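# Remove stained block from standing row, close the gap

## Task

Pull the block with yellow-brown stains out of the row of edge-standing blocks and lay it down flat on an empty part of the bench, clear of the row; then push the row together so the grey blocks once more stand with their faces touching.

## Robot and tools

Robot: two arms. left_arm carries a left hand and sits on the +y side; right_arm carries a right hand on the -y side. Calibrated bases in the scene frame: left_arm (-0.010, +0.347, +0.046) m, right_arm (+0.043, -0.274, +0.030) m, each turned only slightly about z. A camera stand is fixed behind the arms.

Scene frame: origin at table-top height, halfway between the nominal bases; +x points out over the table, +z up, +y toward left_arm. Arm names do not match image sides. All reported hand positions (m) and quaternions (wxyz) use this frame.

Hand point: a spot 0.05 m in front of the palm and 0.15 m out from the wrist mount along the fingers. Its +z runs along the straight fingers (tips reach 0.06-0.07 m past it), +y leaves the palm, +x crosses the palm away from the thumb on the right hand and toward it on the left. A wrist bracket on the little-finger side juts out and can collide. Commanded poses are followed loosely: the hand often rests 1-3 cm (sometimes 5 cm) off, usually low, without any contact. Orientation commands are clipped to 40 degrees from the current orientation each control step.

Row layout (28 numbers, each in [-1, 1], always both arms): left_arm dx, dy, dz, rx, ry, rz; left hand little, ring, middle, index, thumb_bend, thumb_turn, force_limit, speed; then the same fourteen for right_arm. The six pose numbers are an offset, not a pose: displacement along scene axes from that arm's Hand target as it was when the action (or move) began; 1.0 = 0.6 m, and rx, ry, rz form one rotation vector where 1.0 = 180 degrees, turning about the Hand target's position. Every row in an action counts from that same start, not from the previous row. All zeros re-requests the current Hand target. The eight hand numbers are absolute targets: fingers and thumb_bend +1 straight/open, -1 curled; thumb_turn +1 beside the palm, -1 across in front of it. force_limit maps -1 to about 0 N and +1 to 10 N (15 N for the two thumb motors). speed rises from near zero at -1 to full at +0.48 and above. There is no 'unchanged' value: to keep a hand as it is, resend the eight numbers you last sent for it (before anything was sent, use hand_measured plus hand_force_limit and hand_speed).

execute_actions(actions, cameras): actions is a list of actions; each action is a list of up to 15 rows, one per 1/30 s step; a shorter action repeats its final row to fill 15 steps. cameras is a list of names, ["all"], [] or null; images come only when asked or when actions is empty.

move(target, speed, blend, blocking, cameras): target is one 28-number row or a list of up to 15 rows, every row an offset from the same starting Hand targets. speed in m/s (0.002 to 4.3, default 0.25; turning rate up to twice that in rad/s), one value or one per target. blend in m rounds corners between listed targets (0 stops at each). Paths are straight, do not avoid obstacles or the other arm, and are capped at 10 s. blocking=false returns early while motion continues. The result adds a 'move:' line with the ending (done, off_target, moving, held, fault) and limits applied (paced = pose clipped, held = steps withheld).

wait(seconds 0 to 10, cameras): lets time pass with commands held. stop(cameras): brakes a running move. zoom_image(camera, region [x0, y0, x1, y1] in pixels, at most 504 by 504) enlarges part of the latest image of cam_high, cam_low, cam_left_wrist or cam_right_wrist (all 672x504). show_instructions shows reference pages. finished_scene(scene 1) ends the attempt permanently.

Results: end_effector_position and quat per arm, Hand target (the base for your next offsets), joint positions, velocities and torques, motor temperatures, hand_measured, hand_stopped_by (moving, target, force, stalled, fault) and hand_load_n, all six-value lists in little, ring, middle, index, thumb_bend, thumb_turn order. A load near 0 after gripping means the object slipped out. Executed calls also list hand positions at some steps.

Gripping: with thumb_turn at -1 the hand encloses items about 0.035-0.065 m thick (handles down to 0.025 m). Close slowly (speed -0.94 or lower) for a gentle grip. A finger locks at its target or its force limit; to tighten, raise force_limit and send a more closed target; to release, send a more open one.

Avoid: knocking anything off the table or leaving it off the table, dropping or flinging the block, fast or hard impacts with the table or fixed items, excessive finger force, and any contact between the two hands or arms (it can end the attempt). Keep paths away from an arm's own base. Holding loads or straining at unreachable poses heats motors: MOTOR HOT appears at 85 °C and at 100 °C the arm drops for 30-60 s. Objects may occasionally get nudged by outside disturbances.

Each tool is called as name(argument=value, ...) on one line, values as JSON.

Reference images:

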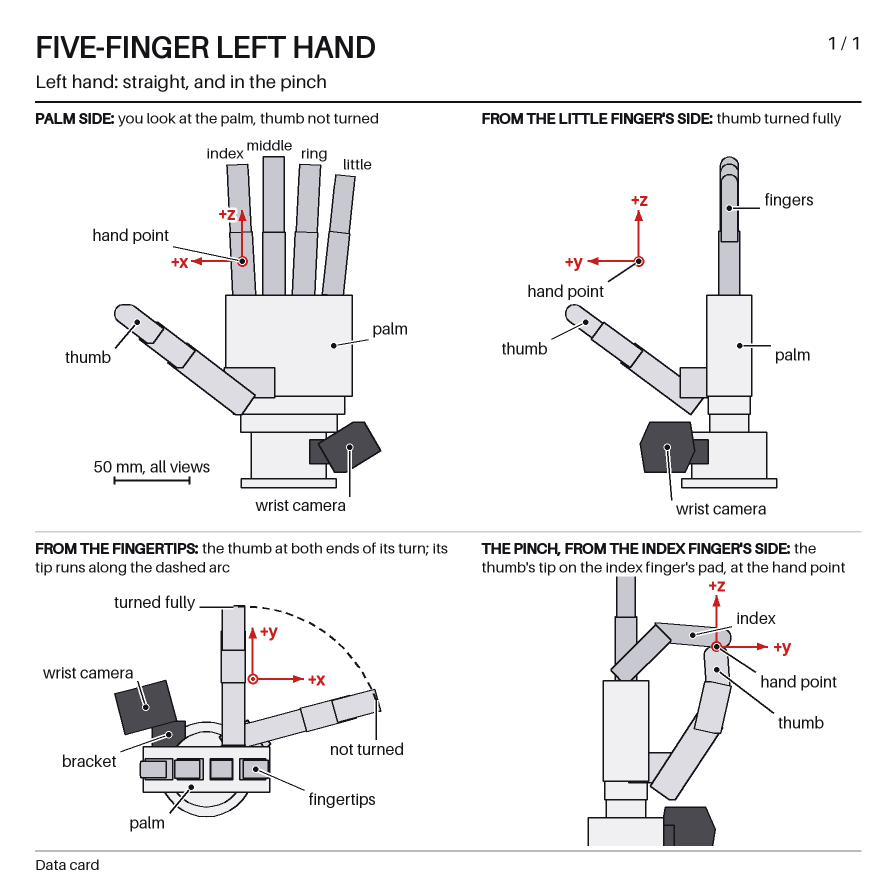

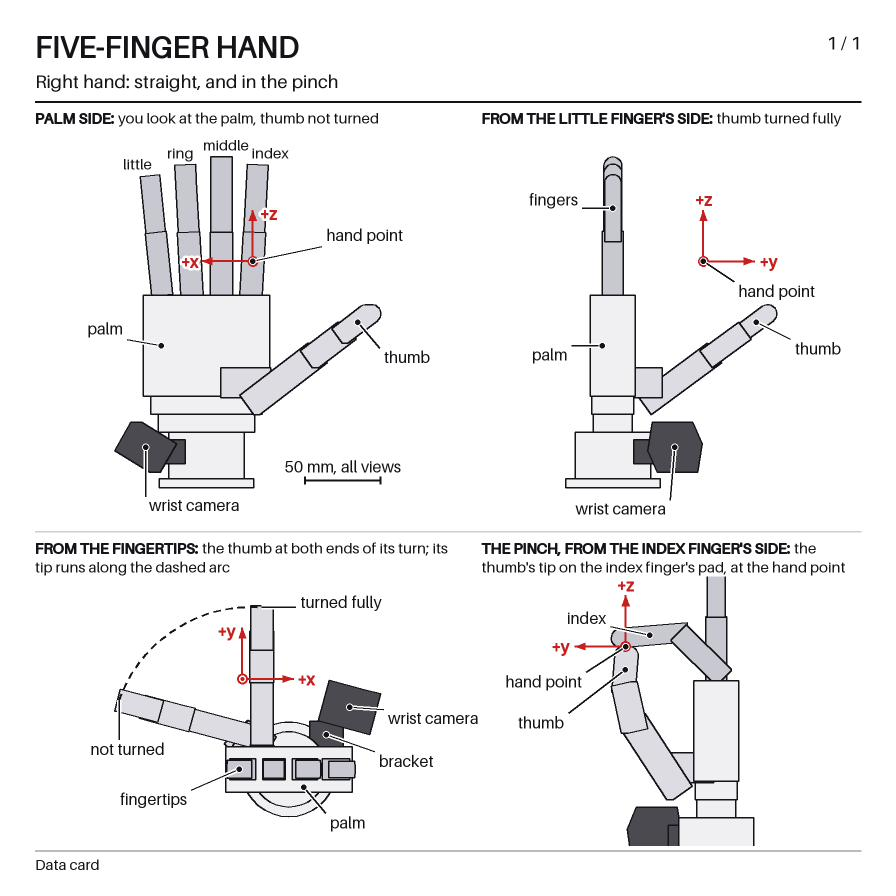

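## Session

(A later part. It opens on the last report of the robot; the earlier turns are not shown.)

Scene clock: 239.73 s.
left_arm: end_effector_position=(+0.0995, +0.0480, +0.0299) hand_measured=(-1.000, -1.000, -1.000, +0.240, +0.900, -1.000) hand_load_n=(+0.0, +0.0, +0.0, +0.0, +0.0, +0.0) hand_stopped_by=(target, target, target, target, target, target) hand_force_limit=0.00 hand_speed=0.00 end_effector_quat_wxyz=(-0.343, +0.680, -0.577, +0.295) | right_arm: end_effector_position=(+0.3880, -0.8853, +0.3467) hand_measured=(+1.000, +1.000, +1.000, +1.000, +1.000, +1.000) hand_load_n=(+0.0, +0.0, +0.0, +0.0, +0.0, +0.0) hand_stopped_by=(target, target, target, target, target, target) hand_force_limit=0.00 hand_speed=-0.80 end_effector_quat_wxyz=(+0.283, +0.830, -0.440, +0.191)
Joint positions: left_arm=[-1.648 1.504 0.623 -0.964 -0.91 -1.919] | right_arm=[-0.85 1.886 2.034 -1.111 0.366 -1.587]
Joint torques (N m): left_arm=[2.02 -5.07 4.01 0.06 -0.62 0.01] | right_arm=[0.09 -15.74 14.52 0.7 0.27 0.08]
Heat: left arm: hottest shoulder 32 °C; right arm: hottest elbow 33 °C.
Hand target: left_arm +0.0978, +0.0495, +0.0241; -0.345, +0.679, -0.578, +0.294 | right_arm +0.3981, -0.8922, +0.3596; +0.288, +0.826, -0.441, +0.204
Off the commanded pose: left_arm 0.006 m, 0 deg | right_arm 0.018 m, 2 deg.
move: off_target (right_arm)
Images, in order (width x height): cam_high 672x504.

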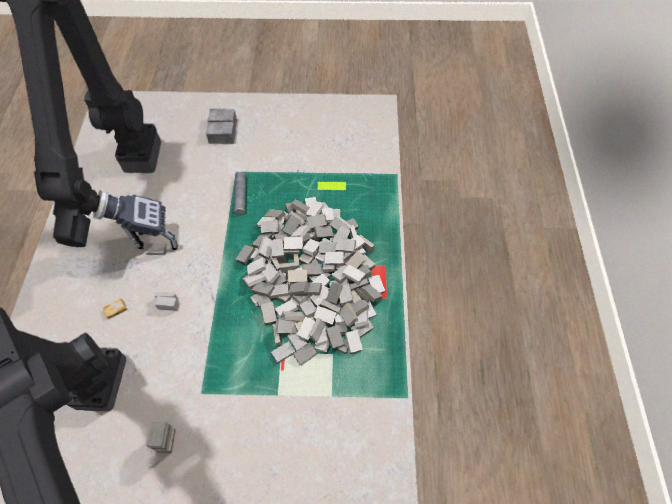

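move(target=[[0,0.0,0.06, 0,0,0.0, -1,-1,-1,0.24,0.9,-1,0,0, 0,0,0,0,0,0, 1,1,1,1,1,1,0,-0.8],[0,0.005,-0.006, 0,0,0.0, -1,-1,-1,0.24,0.9,-1,0,0, 0,0,0,0,0,0, 1,1,1,1,1,1,0,-0.8]], speed=[0.15,0.12], cameras=["cam_high"])

zoom_image(camera="cam_high", region=[115, 220, 195, 280])

Scene clock: 242.00 s.
left_arm: end_effector_position=(+0.0996, +0.0517, +0.0259) hand_measured=(-1.000, -1.000, -1.000, +0.240, +0.900, -1.000) hand_load_n=(+0.0, +0.0, +0.0, +0.0, +0.0, -0.5) hand_stopped_by=(target, target, target, target, target, target) hand_force_limit=0.00 hand_speed=0.00 end_effector_quat_wxyz=(-0.344, +0.680, -0.577, +0.294) | right_arm: end_effector_position=(+0.3880, -0.8853, +0.3467) hand_measured=(+1.000, +1.000, +1.000, +1.000, +1.000, +1.000) hand_load_n=(+0.0, +0.0, +0.0, +0.0, +0.0, +0.0) hand_stopped_by=(target, target, target, target, target, target) hand_force_limit=0.00 hand_speed=-0.80 end_effector_quat_wxyz=(+0.283, +0.830, -0.440, +0.191)
Joint positions: left_arm=[-1.648 1.508 0.61 -0.95 -0.91 -1.92] | right_arm=[-0.85 1.886 2.034 -1.111 0.366 -1.587]
Joint torques (N m): left_arm=[1.49 -4.66 4.04 0.14 -0.57 -0.01] | right_arm=[-0.56 -16.09 14.53 0.79 0.28 0.07]
Heat: left arm: hottest shoulder 32 °C; right arm: hottest elbow 33 °C.
Hand target: left_arm +0.0978, +0.0525, +0.0204; -0.345, +0.679, -0.577, +0.294 | right_arm +0.3981, -0.8922, +0.3596; +0.288, +0.826, -0.441, +0.204
Off the commanded pose: left_arm 0.006 m, 0 deg | right_arm 0.018 m, 2 deg.
move: off_target (right_arm)
Images, in order (width x height): cam_high 672x504.

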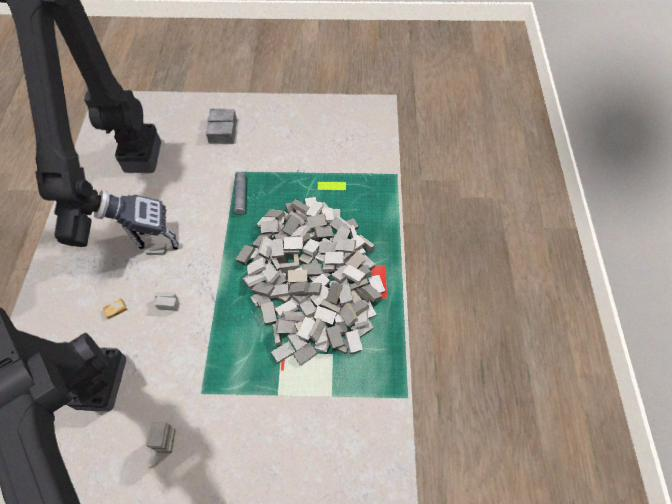

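Scaled by 6.300 from the camera's 672x504 image, which has a finer 960x720 frame.

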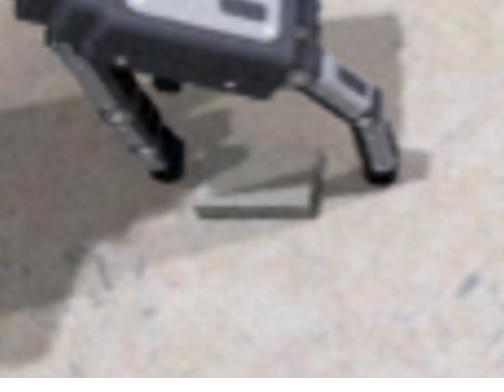

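move(target=[[0,0,0, 0,0,0, -1,-1,-1,0.0,0.76,-1,-0.7,-0.9, 0,0,0,0,0,0, 1,1,1,1,1,1,0,-0.8]])

move(target=[[0,0,0, 0,0,0, -1,-1,-1,-0.08,0.66,-1,-0.8,-0.96, 0,0,0,0,0,0, 1,1,1,1,1,1,0,-0.8]], cameras=["cam_high"])

zoom_image(camera="cam_high", region=[115, 220, 195, 280])

Scene clock: 243.63 s.
left_arm: end_effector_position=(+0.0996, +0.0517, +0.0259) hand_measured=(-1.000, -1.000, -1.000, +0.000, +0.760, -1.000) hand_load_n=(+0.0, +0.0, +0.0, +0.0, +0.0, +0.0) hand_stopped_by=(target, target, target, target, target, target) hand_force_limit=-0.70 hand_speed=-0.90 end_effector_quat_wxyz=(-0.344, +0.680, -0.577, +0.294) | right_arm: end_effector_position=(+0.3880, -0.8853, +0.3467) hand_measured=(+1.000, +1.000, +1.000, +1.000, +1.000, +1.000) hand_load_n=(+0.0, +0.0, +0.0, +0.0, +0.0, +0.0) hand_stopped_by=(target, target, target, target, target, target) hand_force_limit=0.00 hand_speed=-0.80 end_effector_quat_wxyz=(+0.283, +0.830, -0.440, +0.191)
Joint positions: left_arm=[-1.648 1.508 0.61 -0.95 -0.91 -1.92] | right_arm=[-0.85 1.886 2.034 -1.111 0.366 -1.587]
Joint torques (N m): left_arm=[1.44 -5.25 4.16 -0.1 -0.63 0.01] | right_arm=[-0.32 -16.09 14.52 0.69 0.27 0.1]
Heat: left arm: hottest shoulder 32 °C; right arm: hottest elbow 33 °C.
Hand target: left_arm +0.0978, +0.0526, +0.0204; -0.345, +0.679, -0.577, +0.294 | right_arm +0.3981, -0.8922, +0.3596; +0.288, +0.826, -0.441, +0.204
Off the commanded pose: left_arm 0.006 m, 0 deg | right_arm 0.018 m, 2 deg.
move: off_target (right_arm)

Scene clock: 244.13 s.
left_arm: end_effector_position=(+0.0996, +0.0517, +0.0259) hand_measured=(-1.000, -1.000, -1.000, -0.014, +0.746, -1.000) hand_load_n=(+0.0, +0.0, +0.0, +1.5, +1.5, +0.0) hand_stopped_by=(target, target, target, force, force, target) hand_force_limit=-0.80 hand_speed=-0.96 end_effector_quat_wxyz=(-0.344, +0.680, -0.577, +0.294) | right_arm: end_effector_position=(+0.3880, -0.8853, +0.3467) hand_measured=(+1.000, +1.000, +1.000, +1.000, +1.000, +1.000) hand_load_n=(+0.0, +0.0, +0.0, +0.0, +0.0, +0.0) hand_stopped_by=(target, target, target, target, target, target) hand_force_limit=0.00 hand_speed=-0.80 end_effector_quat_wxyz=(+0.283, +0.830, -0.440, +0.191)
Joint positions: left_arm=[-1.648 1.508 0.61 -0.95 -0.91 -1.92] | right_arm=[-0.85 1.886 2.034 -1.111 0.366 -1.587]
Joint torques (N m): left_arm=[1.2 -4.78 4.18 -0.09 -0.6 0.04] | right_arm=[-0.44 -15.38 14.52 0.7 0.28 0.07]
Heat: left arm: hottest shoulder 32 °C; right arm: hottest elbow 33 °C.
Hand target: left_arm +0.0978, +0.0526, +0.0204; -0.345, +0.679, -0.577, +0.294 | right_arm +0.3981, -0.8922, +0.3596; +0.288, +0.826, -0.441, +0.204
Off the commanded pose: left_arm 0.006 m, 0 deg | right_arm 0.018 m, 2 deg.
move: off_target (right_arm)
Images, in order (width x height): cam_high 672x504.

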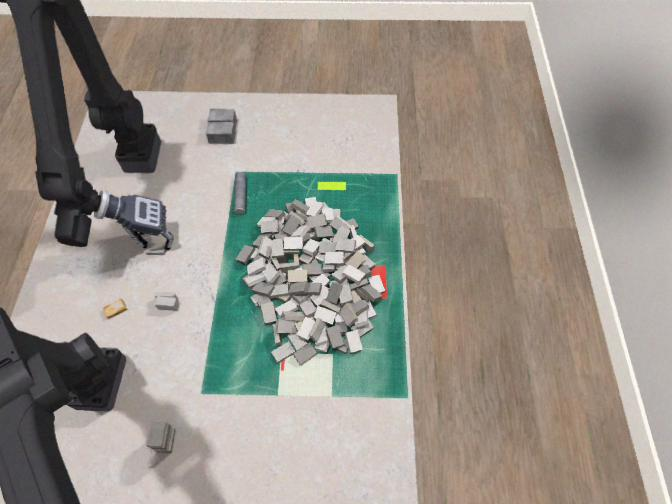

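Scaled by 6.300 from the camera's 672x504 image, which has a finer 960x720 frame.

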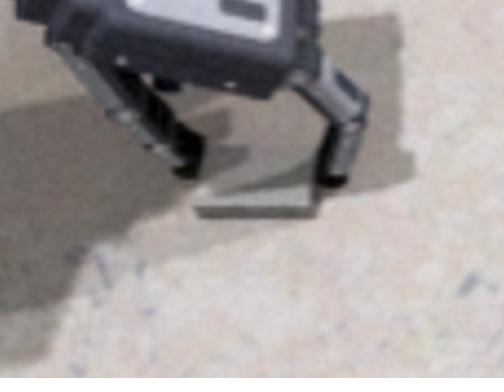

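move(target=[[0,-0.01,0.068, 0,0,0, -1,-1,-1,-0.08,0.66,-1,-0.8,-0.96, 0,0,0,0,0,0, 1,1,1,1,1,1,0,-0.8]], speed=0.05, cameras=["cam_left_wrist","cam_high"])

zoom_image(camera="cam_left_wrist", region=[180, 180, 400, 330])

Scene clock: 245.87 s.
left_arm: end_effector_position=(+0.1003, +0.0656, +0.0473) hand_measured=(-1.000, -1.000, -1.000, -0.014, +0.746, -1.000) hand_load_n=(+0.0, +0.0, +0.0, +2.0, +1.5, +0.0) hand_stopped_by=(target, target, target, force, force, target) hand_force_limit=-0.80 hand_speed=-0.96 end_effector_quat_wxyz=(-0.362, +0.670, -0.584, +0.280) | right_arm: end_effector_position=(+0.3880, -0.8853, +0.3467) hand_measured=(+1.000, +1.000, +1.000, +1.000, +1.000, +1.000) hand_load_n=(+0.0, +0.0, +0.0, +0.0, +0.0, +0.0) hand_stopped_by=(target, target, target, target, target, target) hand_force_limit=0.00 hand_speed=-0.80 end_effector_quat_wxyz=(+0.283, +0.830, -0.440, +0.191)
Joint positions: left_arm=[-1.648 1.448 0.625 -1.076 -0.91 -1.92] | right_arm=[-0.85 1.886 2.034 -1.111 0.366 -1.587]
Joint torques (N m): left_arm=[1.44 -7.3 7.25 -0.85 -0.61 0.08] | right_arm=[-0.38 -15.85 14.52 0.81 0.27 0.11]
Heat: left arm: hottest shoulder 32 °C; right arm: hottest elbow 33 °C.
Hand target: left_arm +0.0978, +0.0465, +0.0613; -0.345, +0.679, -0.577, +0.294 | right_arm +0.3981, -0.8922, +0.3596; +0.288, +0.826, -0.441, +0.204
Off the commanded pose: left_arm 0.024 m, 3 deg | right_arm 0.018 m, 2 deg.
move: off_target (left_arm, right_arm)
Images, in order (width x height): cam_high 672x504, cam_left_wrist 672x504.

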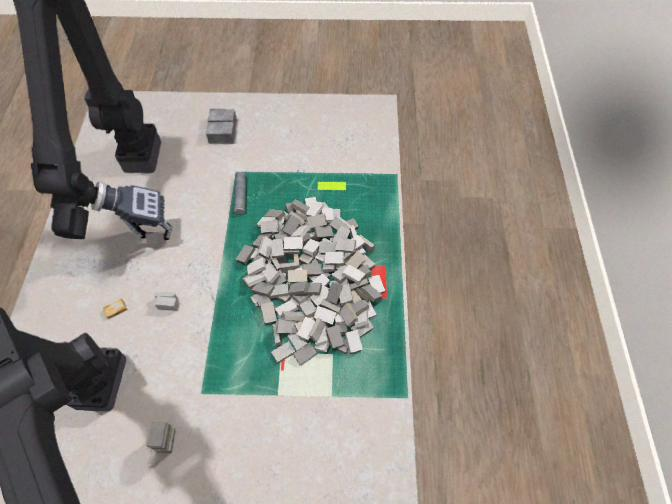

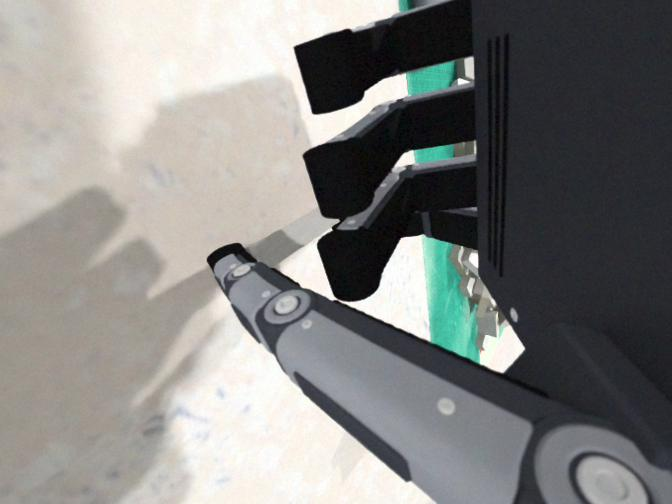

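Scaled by 2.291 from the camera's 672x504 image, which has a finer 960x720 frame.

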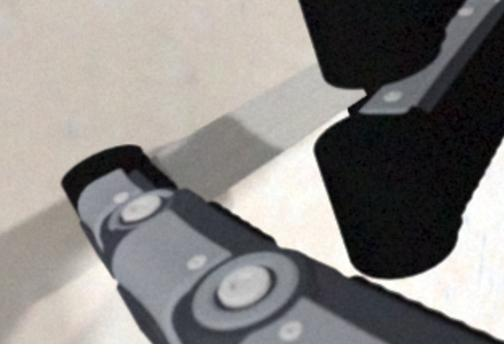

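move(target=[[0,0,0, 0,0,0, -1,-1,-1,-0.008,0.66,-1,-0.8,-0.96, 0,0,0,0,0,0, 1,1,1,1,1,1,0,-0.8]], cameras=["cam_left_wrist"])

zoom_image(camera="cam_left_wrist", region=[180, 180, 400, 330])

Scene clock: 246.63 s.
left_arm: end_effector_position=(+0.1003, +0.0653, +0.0478) hand_measured=(-1.000, -1.000, -1.000, -0.008, +0.746, -1.000) hand_load_n=(+0.0, +0.0, +0.0, +0.0, +0.0, +0.0) hand_stopped_by=(target, target, target, target, force, target) hand_force_limit=-0.80 hand_speed=-0.96 end_effector_quat_wxyz=(-0.362, +0.671, -0.584, +0.280) | right_arm: end_effector_position=(+0.3880, -0.8853, +0.3467) hand_measured=(+1.000, +1.000, +1.000, +1.000, +1.000, +1.000) hand_load_n=(-0.5, +0.0, +0.0, +0.0, +0.0, +0.0) hand_stopped_by=(target, target, target, target, target, target) hand_force_limit=0.00 hand_speed=-0.80 end_effector_quat_wxyz=(+0.283, +0.830, -0.440, +0.191)
Joint positions: left_arm=[-1.648 1.446 0.625 -1.076 -0.91 -1.92] | right_arm=[-0.85 1.886 2.034 -1.111 0.366 -1.587]
Joint torques (N m): left_arm=[1.85 -7.3 7.3 -0.73 -0.63 0.03] | right_arm=[-0.73 -16.15 14.48 0.79 0.28 0.09]
Heat: left arm: hottest shoulder 32 °C; right arm: hottest elbow 33 °C.
Hand target: left_arm +0.0978, +0.0465, +0.0613; -0.345, +0.679, -0.577, +0.294 | right_arm +0.3981, -0.8922, +0.3596; +0.288, +0.826, -0.441, +0.204
Off the commanded pose: left_arm 0.023 m, 3 deg | right_arm 0.018 m, 2 deg.
move: off_target (left_arm, right_arm)
Images, in order (width x height): cam_left_wrist 672x504.

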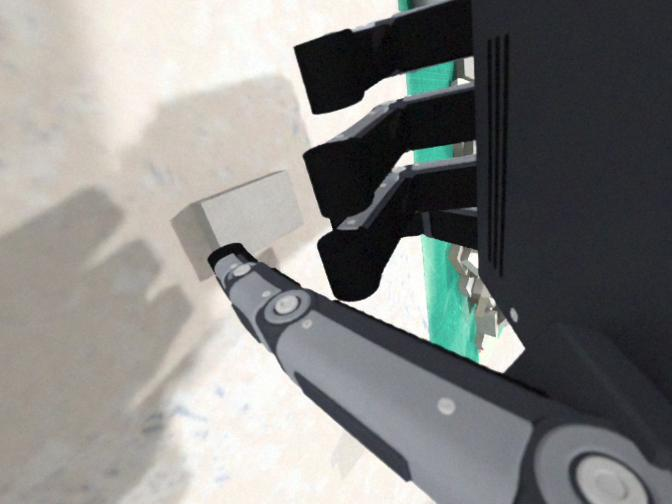

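Scaled by 2.291 from the camera's 672x504 image, which has a finer 960x720 frame.

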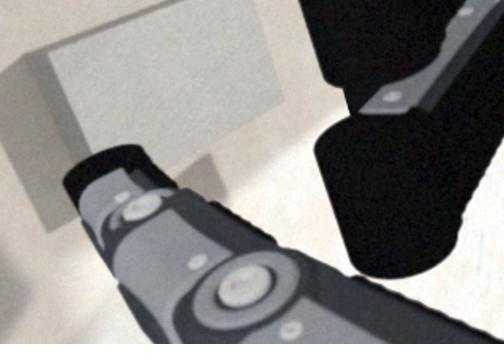

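move(target=[[0,0,0.0, 0,0,0, -1,-1,-1,0.24,0.9,-1,0,0, 0,0,0,0,0,0, 1,1,1,1,1,1,0,-0.8],[0,0,0.07, 0,0,0, -1,-1,-1,0.24,0.9,-1,0,0, 0,0,0,0,0,0, 1,1,1,1,1,1,0,-0.8],[0,0.12,0.07, 0,0,0, -1,-1,-1,0.24,0.9,-1,0,0, 0,0,0,0,0,0, 1,1,1,1,1,1,0,-0.8]], speed=0.2, cameras=["cam_high","cam_left_wrist"])

zoom_image(camera="cam_high", region=[115, 220, 195, 280])

Scene clock: 250.27 s.
left_arm: end_effector_position=(+0.0998, +0.1171, +0.1014) hand_measured=(-1.000, -1.000, -1.000, +0.240, +0.900, -1.000) hand_load_n=(+0.0, +0.0, +0.0, +0.0, +0.0, +0.0) hand_stopped_by=(target, target, target, target, target, target) hand_force_limit=0.00 hand_speed=0.00 end_effector_quat_wxyz=(-0.349, +0.677, -0.579, +0.291) | right_arm: end_effector_position=(+0.3880, -0.8853, +0.3467) hand_measured=(+1.000, +1.000, +1.000, +1.000, +1.000, +1.000) hand_load_n=(+0.0, +0.0, +0.0, +0.0, +0.0, +0.0) hand_stopped_by=(target, target, target, target, target, target) hand_force_limit=0.00 hand_speed=-0.80 end_effector_quat_wxyz=(+0.283, +0.830, -0.440, +0.191)
Joint positions: left_arm=[-1.663 1.145 0.549 -1.283 -0.907 -1.942] | right_arm=[-0.85 1.886 2.034 -1.111 0.366 -1.587]
Joint torques (N m): left_arm=[1.32 -3.66 5.53 -0.64 -0.53 -0.03] | right_arm=[-0.38 -15.33 14.53 0.84 0.25 0.09]
Heat: left arm: hottest shoulder 32 °C; right arm: hottest elbow 33 °C.
Hand target: left_arm +0.0978, +0.1184, +0.1033; -0.345, +0.679, -0.577, +0.294 | right_arm +0.3981, -0.8922, +0.3596; +0.288, +0.826, -0.441, +0.204
Off the commanded pose: left_arm 0.003 m, 1 deg | right_arm 0.018 m, 2 deg.
move: off_target (right_arm)
Images, in order (width x height): cam_high 672x504, cam_left_wrist 672x504.

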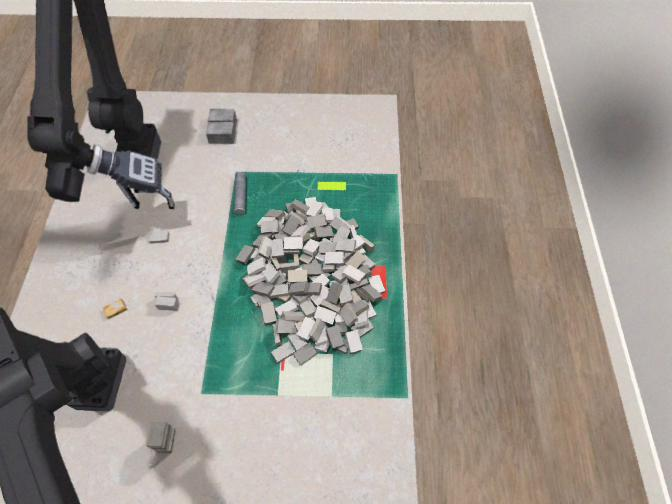

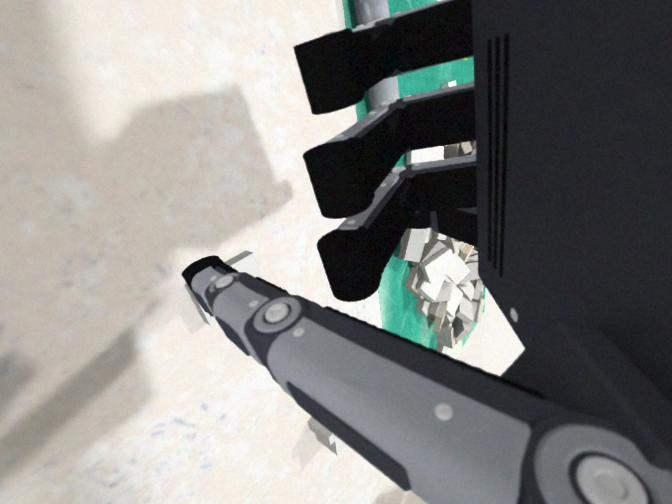

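Scaled by 6.300 from the camera's 672x504 image, which has a finer 960x720 frame.

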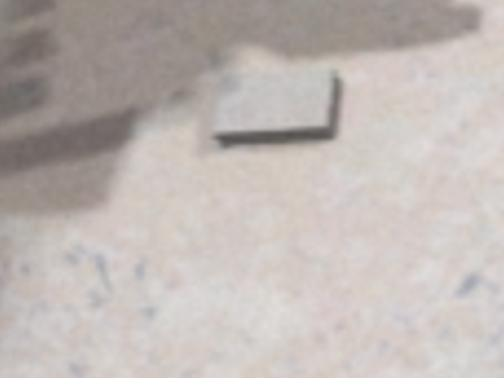

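move(target=[[0,-0.048,-0.04, 0,0,0.0, -1,-1,-1,0.24,0.9,-1,0,0, 0,0,0,0,0,0, 1,1,1,1,1,1,0,-0.8],[0,-0.0515,-0.136, 0,0,0.0, -1,-1,-1,0.24,0.9,-1,0,0, 0,0,0,0,0,0, 1,1,1,1,1,1,0,-0.8]], speed=[0.15,0.12], cameras=["cam_high"])

zoom_image(camera="cam_high", region=[115, 205, 195, 265])

Scene clock: 253.33 s.
left_arm: end_effector_position=(+0.0977, +0.0854, +0.0267) hand_measured=(-1.000, -1.000, -1.000, +0.240, +0.900, -1.000) hand_load_n=(+0.0, +0.0, +0.0, +0.0, +0.0, +0.0) hand_stopped_by=(target, target, target, target, target, target) hand_force_limit=0.00 hand_speed=0.00 end_effector_quat_wxyz=(-0.341, +0.681, -0.576, +0.297) | right_arm: end_effector_position=(+0.3880, -0.8853, +0.3467) hand_measured=(+1.000, +1.000, +1.000, +1.000, +1.000, +1.000) hand_load_n=(+0.0, +0.0, +0.0, +0.0, +0.0, +0.0) hand_stopped_by=(target, target, target, target, target, target) hand_force_limit=0.00 hand_speed=-0.80 end_effector_quat_wxyz=(+0.283, +0.830, -0.440, +0.191)
Joint positions: left_arm=[-1.663 1.425 0.52 -0.952 -0.907 -1.943] | right_arm=[-0.85 1.886 2.034 -1.111 0.366 -1.587]
Joint torques (N m): left_arm=[2.2 -3.55 4 -0.03 -0.6 0.12] | right_arm=[-0.15 -16.32 14.42 0.72 0.25 0.1]
Heat: left arm: hottest shoulder 31 °C; right arm: hottest elbow 33 °C.
Hand target: left_arm +0.0978, +0.0876, +0.0217; -0.345, +0.679, -0.578, +0.294 | right_arm +0.3981, -0.8922, +0.3596; +0.288, +0.826, -0.441, +0.204
Off the commanded pose: left_arm 0.005 m, 1 deg | right_arm 0.018 m, 2 deg.
move: off_target (right_arm)
Images, in order (width x height): cam_high 672x504.

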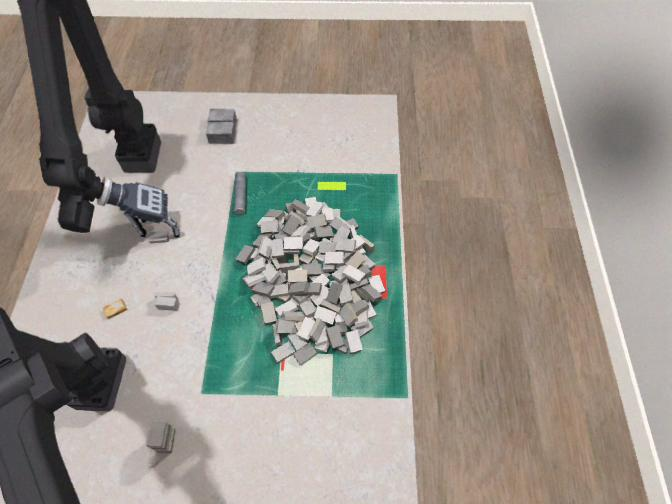

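Scaled by 6.300 from the camera's 672x504 image, which has a finer 960x720 frame.

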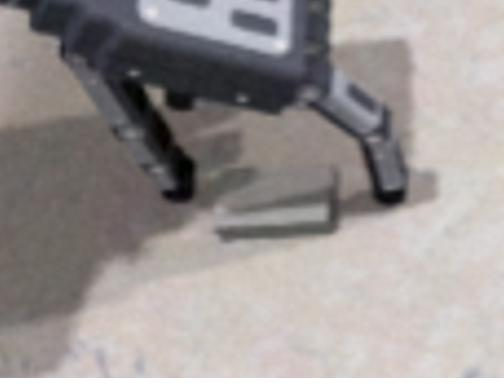

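move(target=[[0,0,0, 0,0,0, -1,-1,-1,0.0,0.76,-1,-0.7,-0.9, 0,0,0,0,0,0, 1,1,1,1,1,1,0,-0.8]])

move(target=[[0,0,0, 0,0,0, -1,-1,-1,-0.08,0.66,-1,-0.8,-0.96, 0,0,0,0,0,0, 1,1,1,1,1,1,0,-0.8]])

move(target=[[0,-0.01,0.068, 0,0,0, -1,-1,-1,-0.08,0.66,-1,-0.8,-0.96, 0,0,0,0,0,0, 1,1,1,1,1,1,0,-0.8]], speed=0.05, cameras=["cam_left_wrist","cam_high"])

zoom_image(camera="cam_left_wrist", region=[180, 180, 400, 330])

zoom_image(camera="cam_high", region=[125, 205, 185, 250])

Scene clock: 255.10 s.
left_arm: end_effector_position=(+0.0977, +0.0853, +0.0267) hand_measured=(-1.000, -1.000, -1.000, +0.000, +0.760, -1.000) hand_load_n=(+0.0, +0.0, +0.0, +0.0, +0.0, +0.0) hand_stopped_by=(target, target, target, target, target, target) hand_force_limit=-0.70 hand_speed=-0.90 end_effector_quat_wxyz=(-0.341, +0.681, -0.576, +0.297) | right_arm: end_effector_position=(+0.3880, -0.8853, +0.3467) hand_measured=(+1.000, +1.000, +1.000, +1.000, +1.000, +1.000) hand_load_n=(+0.0, +0.0, +0.0, +0.0, +0.0, +0.0) hand_stopped_by=(target, target, target, target, target, target) hand_force_limit=0.00 hand_speed=-0.80 end_effector_quat_wxyz=(+0.283, +0.830, -0.440, +0.191)
Joint positions: left_arm=[-1.663 1.425 0.52 -0.952 -0.907 -1.943] | right_arm=[-0.85 1.886 2.034 -1.111 0.366 -1.587]
Joint torques (N m): left_arm=[2.08 -3.37 4 0.06 -0.64 0.09] | right_arm=[-0.62 -15.97 14.41 0.69 0.27 0.09]
Heat: left arm: hottest shoulder 31 °C; right arm: hottest elbow 33 °C.
Hand target: left_arm +0.0978, +0.0875, +0.0217; -0.345, +0.679, -0.578, +0.294 | right_arm +0.3981, -0.8922, +0.3596; +0.288, +0.826, -0.441, +0.204
Off the commanded pose: left_arm 0.006 m, 1 deg | right_arm 0.018 m, 2 deg.
move: off_target (right_arm)

Scene clock: 255.60 s.
left_arm: end_effector_position=(+0.0977, +0.0854, +0.0267) hand_measured=(-1.000, -1.000, -1.000, -0.018, +0.746, -1.000) hand_load_n=(+0.0, +0.0, +0.0, +2.0, +2.0, -0.5) hand_stopped_by=(target, target, target, force, force, target) hand_force_limit=-0.80 hand_speed=-0.96 end_effector_quat_wxyz=(-0.341, +0.681, -0.576, +0.297) | right_arm: end_effector_position=(+0.3880, -0.8853, +0.3467) hand_measured=(+1.000, +1.000, +1.000, +1.000, +1.000, +1.000) hand_load_n=(+0.0, +0.0, +0.0, +0.0, +0.0, +0.0) hand_stopped_by=(target, target, target, target, target, target) hand_force_limit=0.00 hand_speed=-0.80 end_effector_quat_wxyz=(+0.283, +0.830, -0.440, +0.191)
Joint positions: left_arm=[-1.663 1.425 0.52 -0.952 -0.907 -1.943] | right_arm=[-0.85 1.886 2.034 -1.111 0.366 -1.587]
Joint torques (N m): left_arm=[2.67 -3.6 3.9 -0.1 -0.64 0.08] | right_arm=[-0.03 -15.44 14.5 0.65 0.28 0.06]
Heat: left arm: hottest shoulder 31 °C; right arm: hottest elbow 33 °C.
Hand target: left_arm +0.0978, +0.0876, +0.0217; -0.345, +0.679, -0.578, +0.294 | right_arm +0.3981, -0.8922, +0.3596; +0.288, +0.826, -0.441, +0.204
Off the commanded pose: left_arm 0.005 m, 1 deg | right_arm 0.018 m, 2 deg.
move: off_target (right_arm)

Scene clock: 257.03 s.
left_arm: end_effector_position=(+0.0985, +0.0974, +0.0507) hand_measured=(-1.000, -1.000, -1.000, -0.018, +0.746, -1.000) hand_load_n=(+0.0, +0.0, +0.0, +0.0, +0.0, +0.0) hand_stopped_by=(target, target, target, force, force, target) hand_force_limit=-0.80 hand_speed=-0.96 end_effector_quat_wxyz=(-0.358, +0.672, -0.582, +0.284) | right_arm: end_effector_position=(+0.3880, -0.8853, +0.3467) hand_measured=(+1.000, +1.000, +1.000, +1.000, +1.000, +1.000) hand_load_n=(+0.0, +0.0, +0.0, +0.0, +0.0, +0.0) hand_stopped_by=(target, target, target, target, target, target) hand_force_limit=0.00 hand_speed=-0.80 end_effector_quat_wxyz=(+0.283, +0.830, -0.440, +0.191)
Joint positions: left_arm=[-1.663 1.353 0.54 -1.092 -0.907 -1.943] | right_arm=[-0.85 1.886 2.034 -1.111 0.366 -1.587]
Joint torques (N m): left_arm=[1.96 -5.95 7.15 -0.58 -0.64 0.09] | right_arm=[-0.32 -15.85 14.56 0.85 0.25 0.09]
Heat: left arm: hottest shoulder 31 °C; right arm: hottest elbow 33 °C.
Hand target: left_arm +0.0979, +0.0815, +0.0625; -0.345, +0.679, -0.577, +0.294 | right_arm +0.3981, -0.8922, +0.3596; +0.288, +0.826, -0.441, +0.204
Off the commanded pose: left_arm 0.020 m, 2 deg | right_arm 0.018 m, 2 deg.
move: off_target (left_arm, right_arm)
Images, in order (width x height): cam_high 672x504, cam_left_wrist 672x504.

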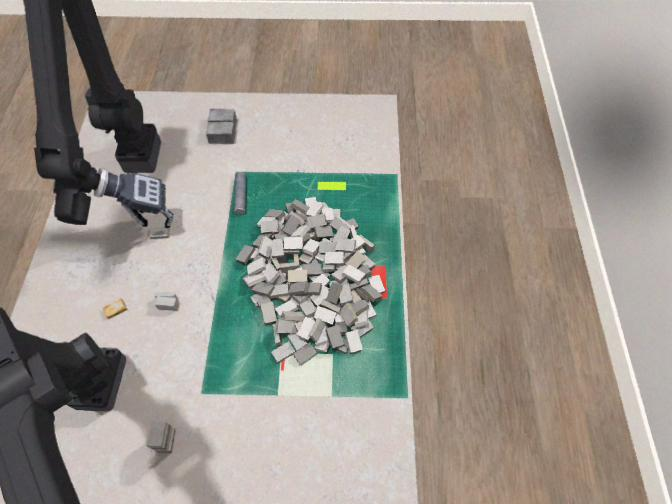

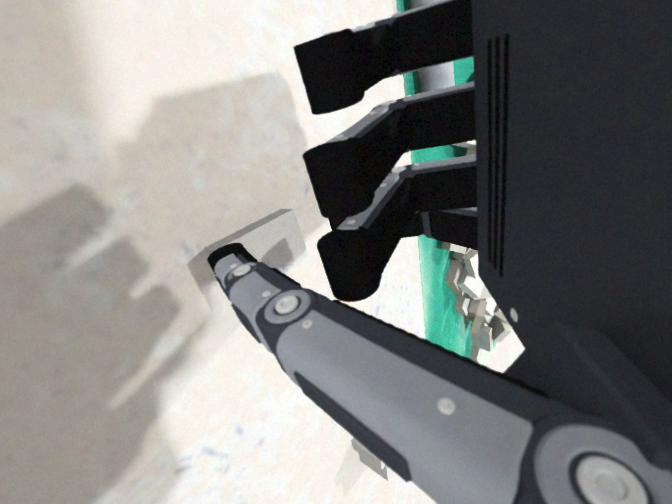

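Scaled by 2.291 from the camera's 672x504 image, which has a finer 960x720 frame.

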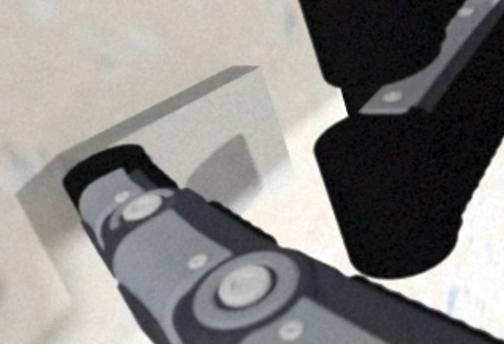

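Scaled by 8.400 from the camera's 672x504 image, which has a finer 960x720 frame.

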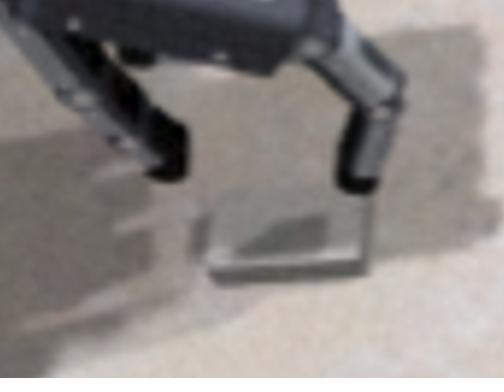

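move(target=[[0,0.0,0.0, 0,0,0, -1,-1,-1,0.24,0.9,-1,0,0, 0,0,0,0,0,0, 1,1,1,1,1,1,0,-0.8],[0,0.028,0.04, 0,0,0.0, -1,-1,-1,0.24,0.9,-1,0,0, 0,0,0,0,0,0, 1,1,1,1,1,1,0,-0.8],[0,0.0255,-0.069, 0,0,0.0, -1,-1,-1,0.24,0.9,-1,0,0, 0,0,0,0,0,0, 1,1,1,1,1,1,0,-0.8]], speed=0.12, cameras=["cam_high"])

zoom_image(camera="cam_high", region=[115, 205, 195, 265])

Scene clock: 260.73 s.
left_arm: end_effector_position=(+0.0983, +0.0949, +0.0260) hand_measured=(-1.000, -1.000, -1.000, +0.240, +0.900, -1.000) hand_load_n=(+0.0, +0.0, +0.0, +0.0, +0.0, +0.0) hand_stopped_by=(target, target, target, target, target, target) hand_force_limit=0.00 hand_speed=0.00 end_effector_quat_wxyz=(-0.342, +0.681, -0.576, +0.296) | right_arm: end_effector_position=(+0.3880, -0.8853, +0.3467) hand_measured=(+1.000, +1.000, +1.000, +1.000, +1.000, +1.000) hand_load_n=(+0.0, +0.5, +0.0, +0.0, +0.0, +0.0) hand_stopped_by=(target, target, target, target, target, target) hand_force_limit=0.00 hand_speed=-0.80 end_effector_quat_wxyz=(+0.283, +0.830, -0.440, +0.191)
Joint positions: left_arm=[-1.663 1.404 0.496 -0.951 -0.906 -1.943] | right_arm=[-0.85 1.886 2.034 -1.111 0.366 -1.587]
Joint torques (N m): left_arm=[1.96 -3.37 3.84 0.02 -0.64 0.06] | right_arm=[-0.44 -15.5 14.54 0.73 0.25 0.1]
Heat: left arm: hottest shoulder 31 °C; right arm: hottest elbow 33 °C.
Hand target: left_arm +0.0978, +0.0969, +0.0210; -0.345, +0.679, -0.578, +0.294 | right_arm +0.3981, -0.8922, +0.3596; +0.288, +0.826, -0.441, +0.204
Off the commanded pose: left_arm 0.005 m, 1 deg | right_arm 0.018 m, 2 deg.
move: off_target (right_arm)
Images, in order (width x height): cam_high 672x504.

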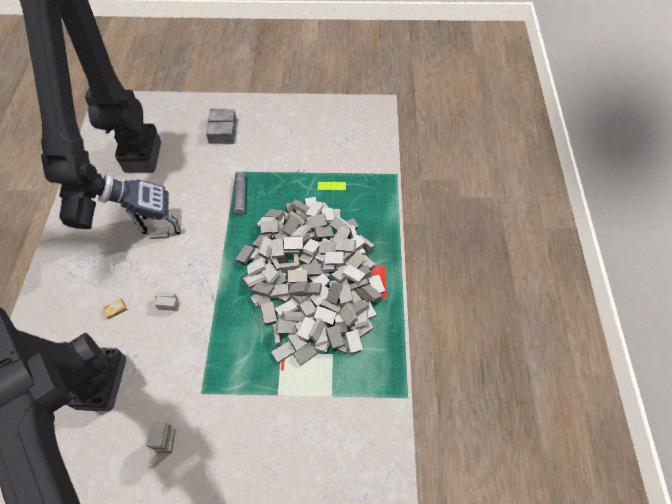

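Scaled by 6.300 from the camera's 672x504 image, which has a finer 960x720 frame.

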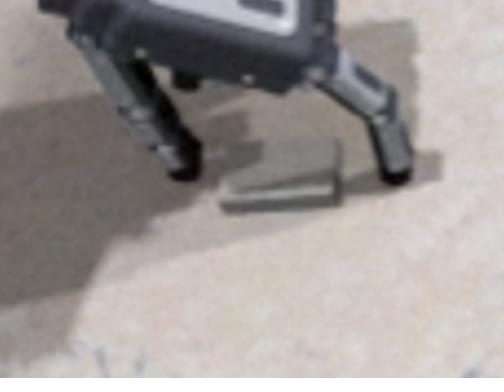

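move(target=[[0,0.008,0.07, 0,0,0.0, -1,-1,-1,0.24,0.9,-1,0,0, 0,0,0,0,0,0, 1,1,1,1,1,1,0,-0.8],[0,0.0045,0.0015, 0,0,0.0, -1,-1,-1,0.24,0.9,-1,0,0, 0,0,0,0,0,0, 1,1,1,1,1,1,0,-0.8]], speed=0.12, cameras=["cam_high"])

zoom_image(camera="cam_high", region=[115, 205, 195, 265])

Scene clock: 263.17 s.
left_arm: end_effector_position=(+0.0984, +0.0975, +0.0270) hand_measured=(-1.000, -1.000, -1.000, +0.240, +0.900, -1.000) hand_load_n=(+0.0, +0.0, +0.0, +0.0, +0.0, +0.0) hand_stopped_by=(target, target, target, target, target, target) hand_force_limit=0.00 hand_speed=0.00 end_effector_quat_wxyz=(-0.342, +0.681, -0.576, +0.296) | right_arm: end_effector_position=(+0.3880, -0.8853, +0.3467) hand_measured=(+1.000, +1.000, +1.000, +1.000, +1.000, +1.000) hand_load_n=(+0.0, +0.0, +0.0, +0.0, -0.5, +0.0) hand_stopped_by=(target, target, target, target, target, target) hand_force_limit=0.00 hand_speed=-0.80 end_effector_quat_wxyz=(+0.283, +0.830, -0.440, +0.191)
Joint positions: left_arm=[-1.663 1.395 0.49 -0.955 -0.906 -1.943] | right_arm=[-0.85 1.886 2.034 -1.111 0.366 -1.587]
Joint torques (N m): left_arm=[2.2 -3.08 4 -0.05 -0.67 0.04] | right_arm=[-0.15 -15.97 14.53 0.59 0.29 0.1]
Heat: left arm: hottest shoulder 31 °C; right arm: hottest elbow 33 °C.
Hand target: left_arm +0.0978, +0.0996, +0.0220; -0.345, +0.679, -0.577, +0.294 | right_arm +0.3981, -0.8922, +0.3596; +0.288, +0.826, -0.441, +0.204
Off the commanded pose: left_arm 0.005 m, 1 deg | right_arm 0.018 m, 2 deg.
move: off_target (right_arm)
Images, in order (width x height): cam_high 672x504.

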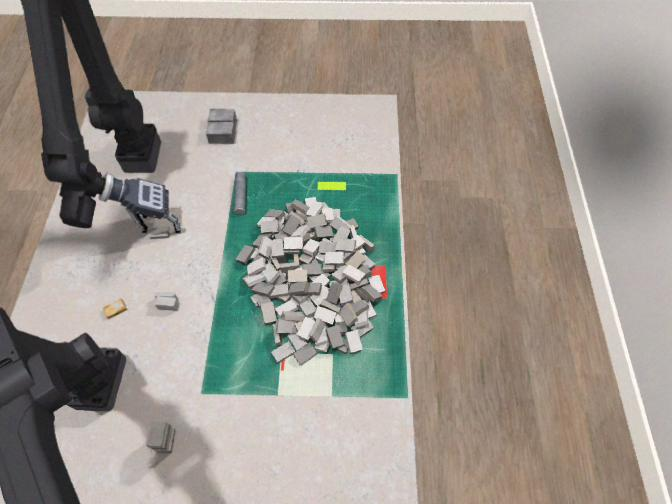

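Scaled by 6.300 from the camera's 672x504 image, which has a finer 960x720 frame.

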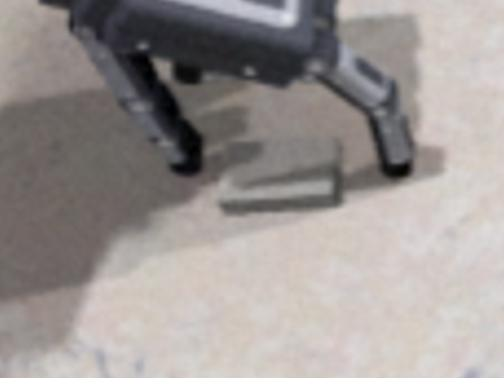

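move(target=[[0,0,0, 0,0,0, -1,-1,-1,0.0,0.76,-1,-0.7,-0.9, 0,0,0,0,0,0, 1,1,1,1,1,1,0,-0.8]])

move(target=[[0,0,0, 0,0,0, -1,-1,-1,-0.08,0.66,-1,-0.6,-0.93, 0,0,0,0,0,0, 1,1,1,1,1,1,0,-0.8]], cameras=["cam_high"])

zoom_image(camera="cam_high", region=[115, 205, 195, 265])

Scene clock: 264.83 s.
left_arm: end_effector_position=(+0.0984, +0.0974, +0.0269) hand_measured=(-1.000, -1.000, -1.000, +0.000, +0.760, -1.000) hand_load_n=(+0.0, +0.0, +0.0, +0.0, +0.0, +0.0) hand_stopped_by=(target, target, target, target, target, target) hand_force_limit=-0.70 hand_speed=-0.90 end_effector_quat_wxyz=(-0.342, +0.681, -0.576, +0.296) | right_arm: end_effector_position=(+0.3880, -0.8853, +0.3467) hand_measured=(+1.000, +1.000, +1.000, +1.000, +1.000, +1.000) hand_load_n=(+0.0, +0.0, +0.0, +0.0, +0.0, +0.0) hand_stopped_by=(target, target, target, target, target, target) hand_force_limit=0.00 hand_speed=-0.80 end_effector_quat_wxyz=(+0.283, +0.830, -0.440, +0.191)
Joint positions: left_arm=[-1.663 1.395 0.49 -0.955 -0.906 -1.943] | right_arm=[-0.85 1.886 2.034 -1.111 0.366 -1.587]
Joint torques (N m): left_arm=[1.67 -2.84 3.86 -0.1 -0.64 0.08] | right_arm=[-0.38 -15.68 14.39 0.66 0.25 0.13]
Heat: left arm: hottest shoulder 31 °C; right arm: hottest elbow 33 °C.
Hand target: left_arm +0.0978, +0.0996, +0.0220; -0.345, +0.679, -0.577, +0.294 | right_arm +0.3981, -0.8922, +0.3596; +0.288, +0.826, -0.441, +0.204
Off the commanded pose: left_arm 0.005 m, 1 deg | right_arm 0.018 m, 2 deg.
move: off_target (right_arm)

Scene clock: 265.33 s.
left_arm: end_effector_position=(+0.0984, +0.0975, +0.0269) hand_measured=(-1.000, -1.000, -1.000, -0.024, +0.740, -1.000) hand_load_n=(+0.0, +0.5, +0.0, +4.0, +3.0, -0.5) hand_stopped_by=(target, target, target, force, force, target) hand_force_limit=-0.60 hand_speed=-0.93 end_effector_quat_wxyz=(-0.342, +0.681, -0.576, +0.296) | right_arm: end_effector_position=(+0.3880, -0.8853, +0.3467) hand_measured=(+1.000, +1.000, +1.000, +1.000, +1.000, +1.000) hand_load_n=(+0.0, +0.0, +0.5, +0.0, +0.0, +0.0) hand_stopped_by=(target, target, target, target, target, target) hand_force_limit=0.00 hand_speed=-0.80 end_effector_quat_wxyz=(+0.283, +0.830, -0.440, +0.191)
Joint positions: left_arm=[-1.663 1.395 0.49 -0.955 -0.906 -1.943] | right_arm=[-0.85 1.886 2.034 -1.111 0.366 -1.587]
Joint torques (N m): left_arm=[1.32 -3.43 3.77 -0.16 -0.64 0.05] | right_arm=[-0.09 -15.79 14.41 0.76 0.28 0.05]
Heat: left arm: hottest shoulder 31 °C; right arm: hottest elbow 33 °C.
Hand target: left_arm +0.0978, +0.0996, +0.0220; -0.345, +0.679, -0.577, +0.294 | right_arm +0.3981, -0.8922, +0.3596; +0.288, +0.826, -0.441, +0.204
Off the commanded pose: left_arm 0.005 m, 1 deg | right_arm 0.018 m, 2 deg.
move: off_target (right_arm)
Images, in order (width x height): cam_high 672x504.

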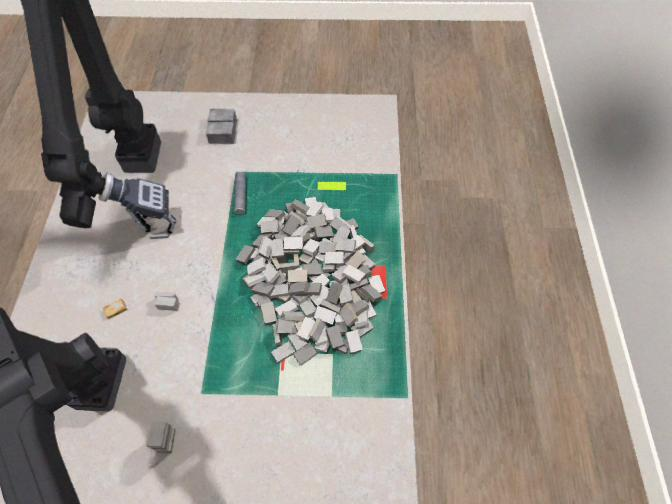

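Scaled by 6.300 from the camera's 672x504 image, which has a finer 960x720 frame.

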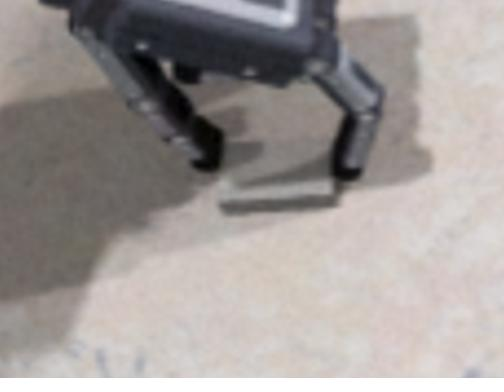

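move(target=[[0,-0.0167,0.083, 0,0,0, -1,-1,-1,-0.08,0.66,-1,-0.6,-0.93, 0,0,0,0,0,0, 1,1,1,1,1,1,0,-0.8],[0.0933,-0.22,0.06, 0,0,0, -1,-1,-1,-0.08,0.66,-1,-0.6,-0.93, 0,0,0,0,0,0, 1,1,1,1,1,1,0,-0.8],[0.0933,-0.2627,0.05, 0,0,0, -1,-1,-1,-0.08,0.66,-1,-0.6,-0.93, 0,0,0,0,0,0, 1,1,1,1,1,1,0,-0.8]], speed=[0.05,0.1,0.06], cameras=["cam_left_wrist","cam_high"])

zoom_image(camera="cam_left_wrist", region=[180, 180, 400, 330])

zoom_image(camera="cam_high", region=[140, 265, 200, 310])

Scene clock: 271.33 s.
left_arm: end_effector_position=(+0.1516, -0.0426, +0.0504) hand_measured=(-1.000, -1.000, -1.000, -0.024, +0.738, -1.000) hand_load_n=(+0.0, +0.0, +0.0, +0.0, +0.0, +0.0) hand_stopped_by=(target, target, target, force, force, target) hand_force_limit=-0.60 hand_speed=-0.93 end_effector_quat_wxyz=(-0.349, +0.678, -0.579, +0.291) | right_arm: end_effector_position=(+0.3880, -0.8853, +0.3467) hand_measured=(+1.000, +1.000, +1.000, +1.000, +1.000, +1.000) hand_load_n=(+0.0, +0.0, +0.0, +0.0, +0.0, +0.0) hand_stopped_by=(target, target, target, target, target, target) hand_force_limit=0.00 hand_speed=-0.80 end_effector_quat_wxyz=(+0.283, +0.830, -0.440, +0.191)
Joint positions: left_arm=[-1.5 1.631 0.87 -0.907 -0.939 -1.679] | right_arm=[-0.85 1.886 2.034 -1.111 0.366 -1.587]
Joint torques (N m): left_arm=[1.73 -8.47 7.9 0.03 -0.64 0.14] | right_arm=[-0.26 -15.91 14.52 0.7 0.25 0.09]
Heat: left arm: hottest shoulder 31 °C; right arm: hottest elbow 33 °C.
Hand target: left_arm +0.1538, -0.0581, +0.0521; -0.345, +0.679, -0.577, +0.294 | right_arm +0.3981, -0.8922, +0.3596; +0.288, +0.826, -0.441, +0.204
Off the commanded pose: left_arm 0.016 m, 1 deg | right_arm 0.018 m, 2 deg.
move: off_target (left_arm, right_arm)
Images, in order (width x height): cam_high 672x504, cam_left_wrist 672x504.

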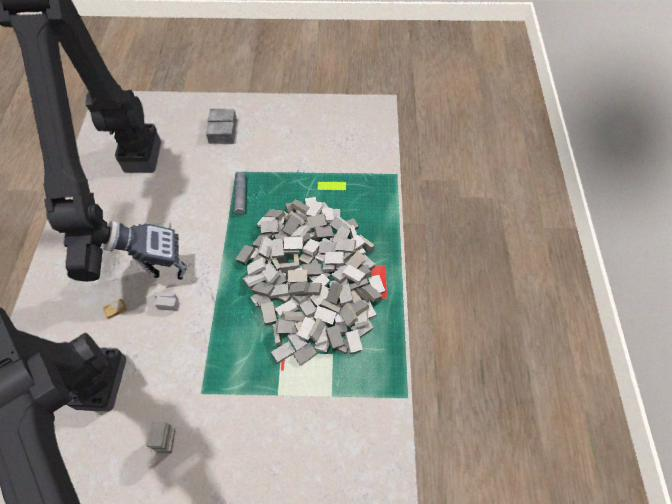

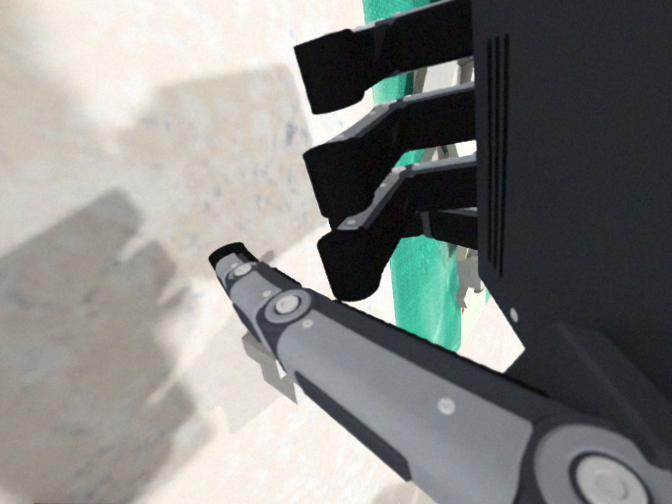

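Scaled by 2.291 from the camera's 672x504 image, which has a finer 960x720 frame.

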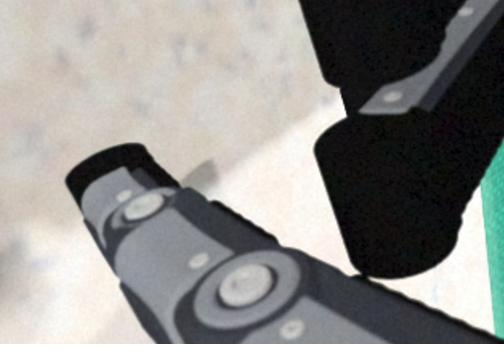

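Scaled by 8.400 from the camera's 672x504 image, which has a finer 960x720 frame.

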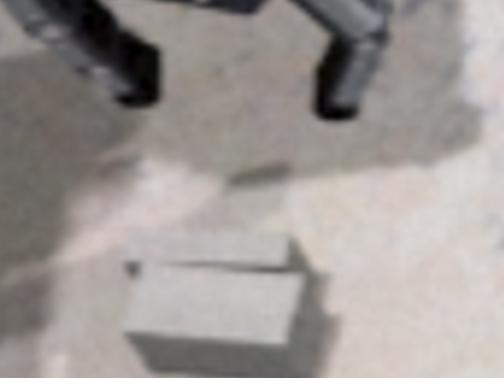

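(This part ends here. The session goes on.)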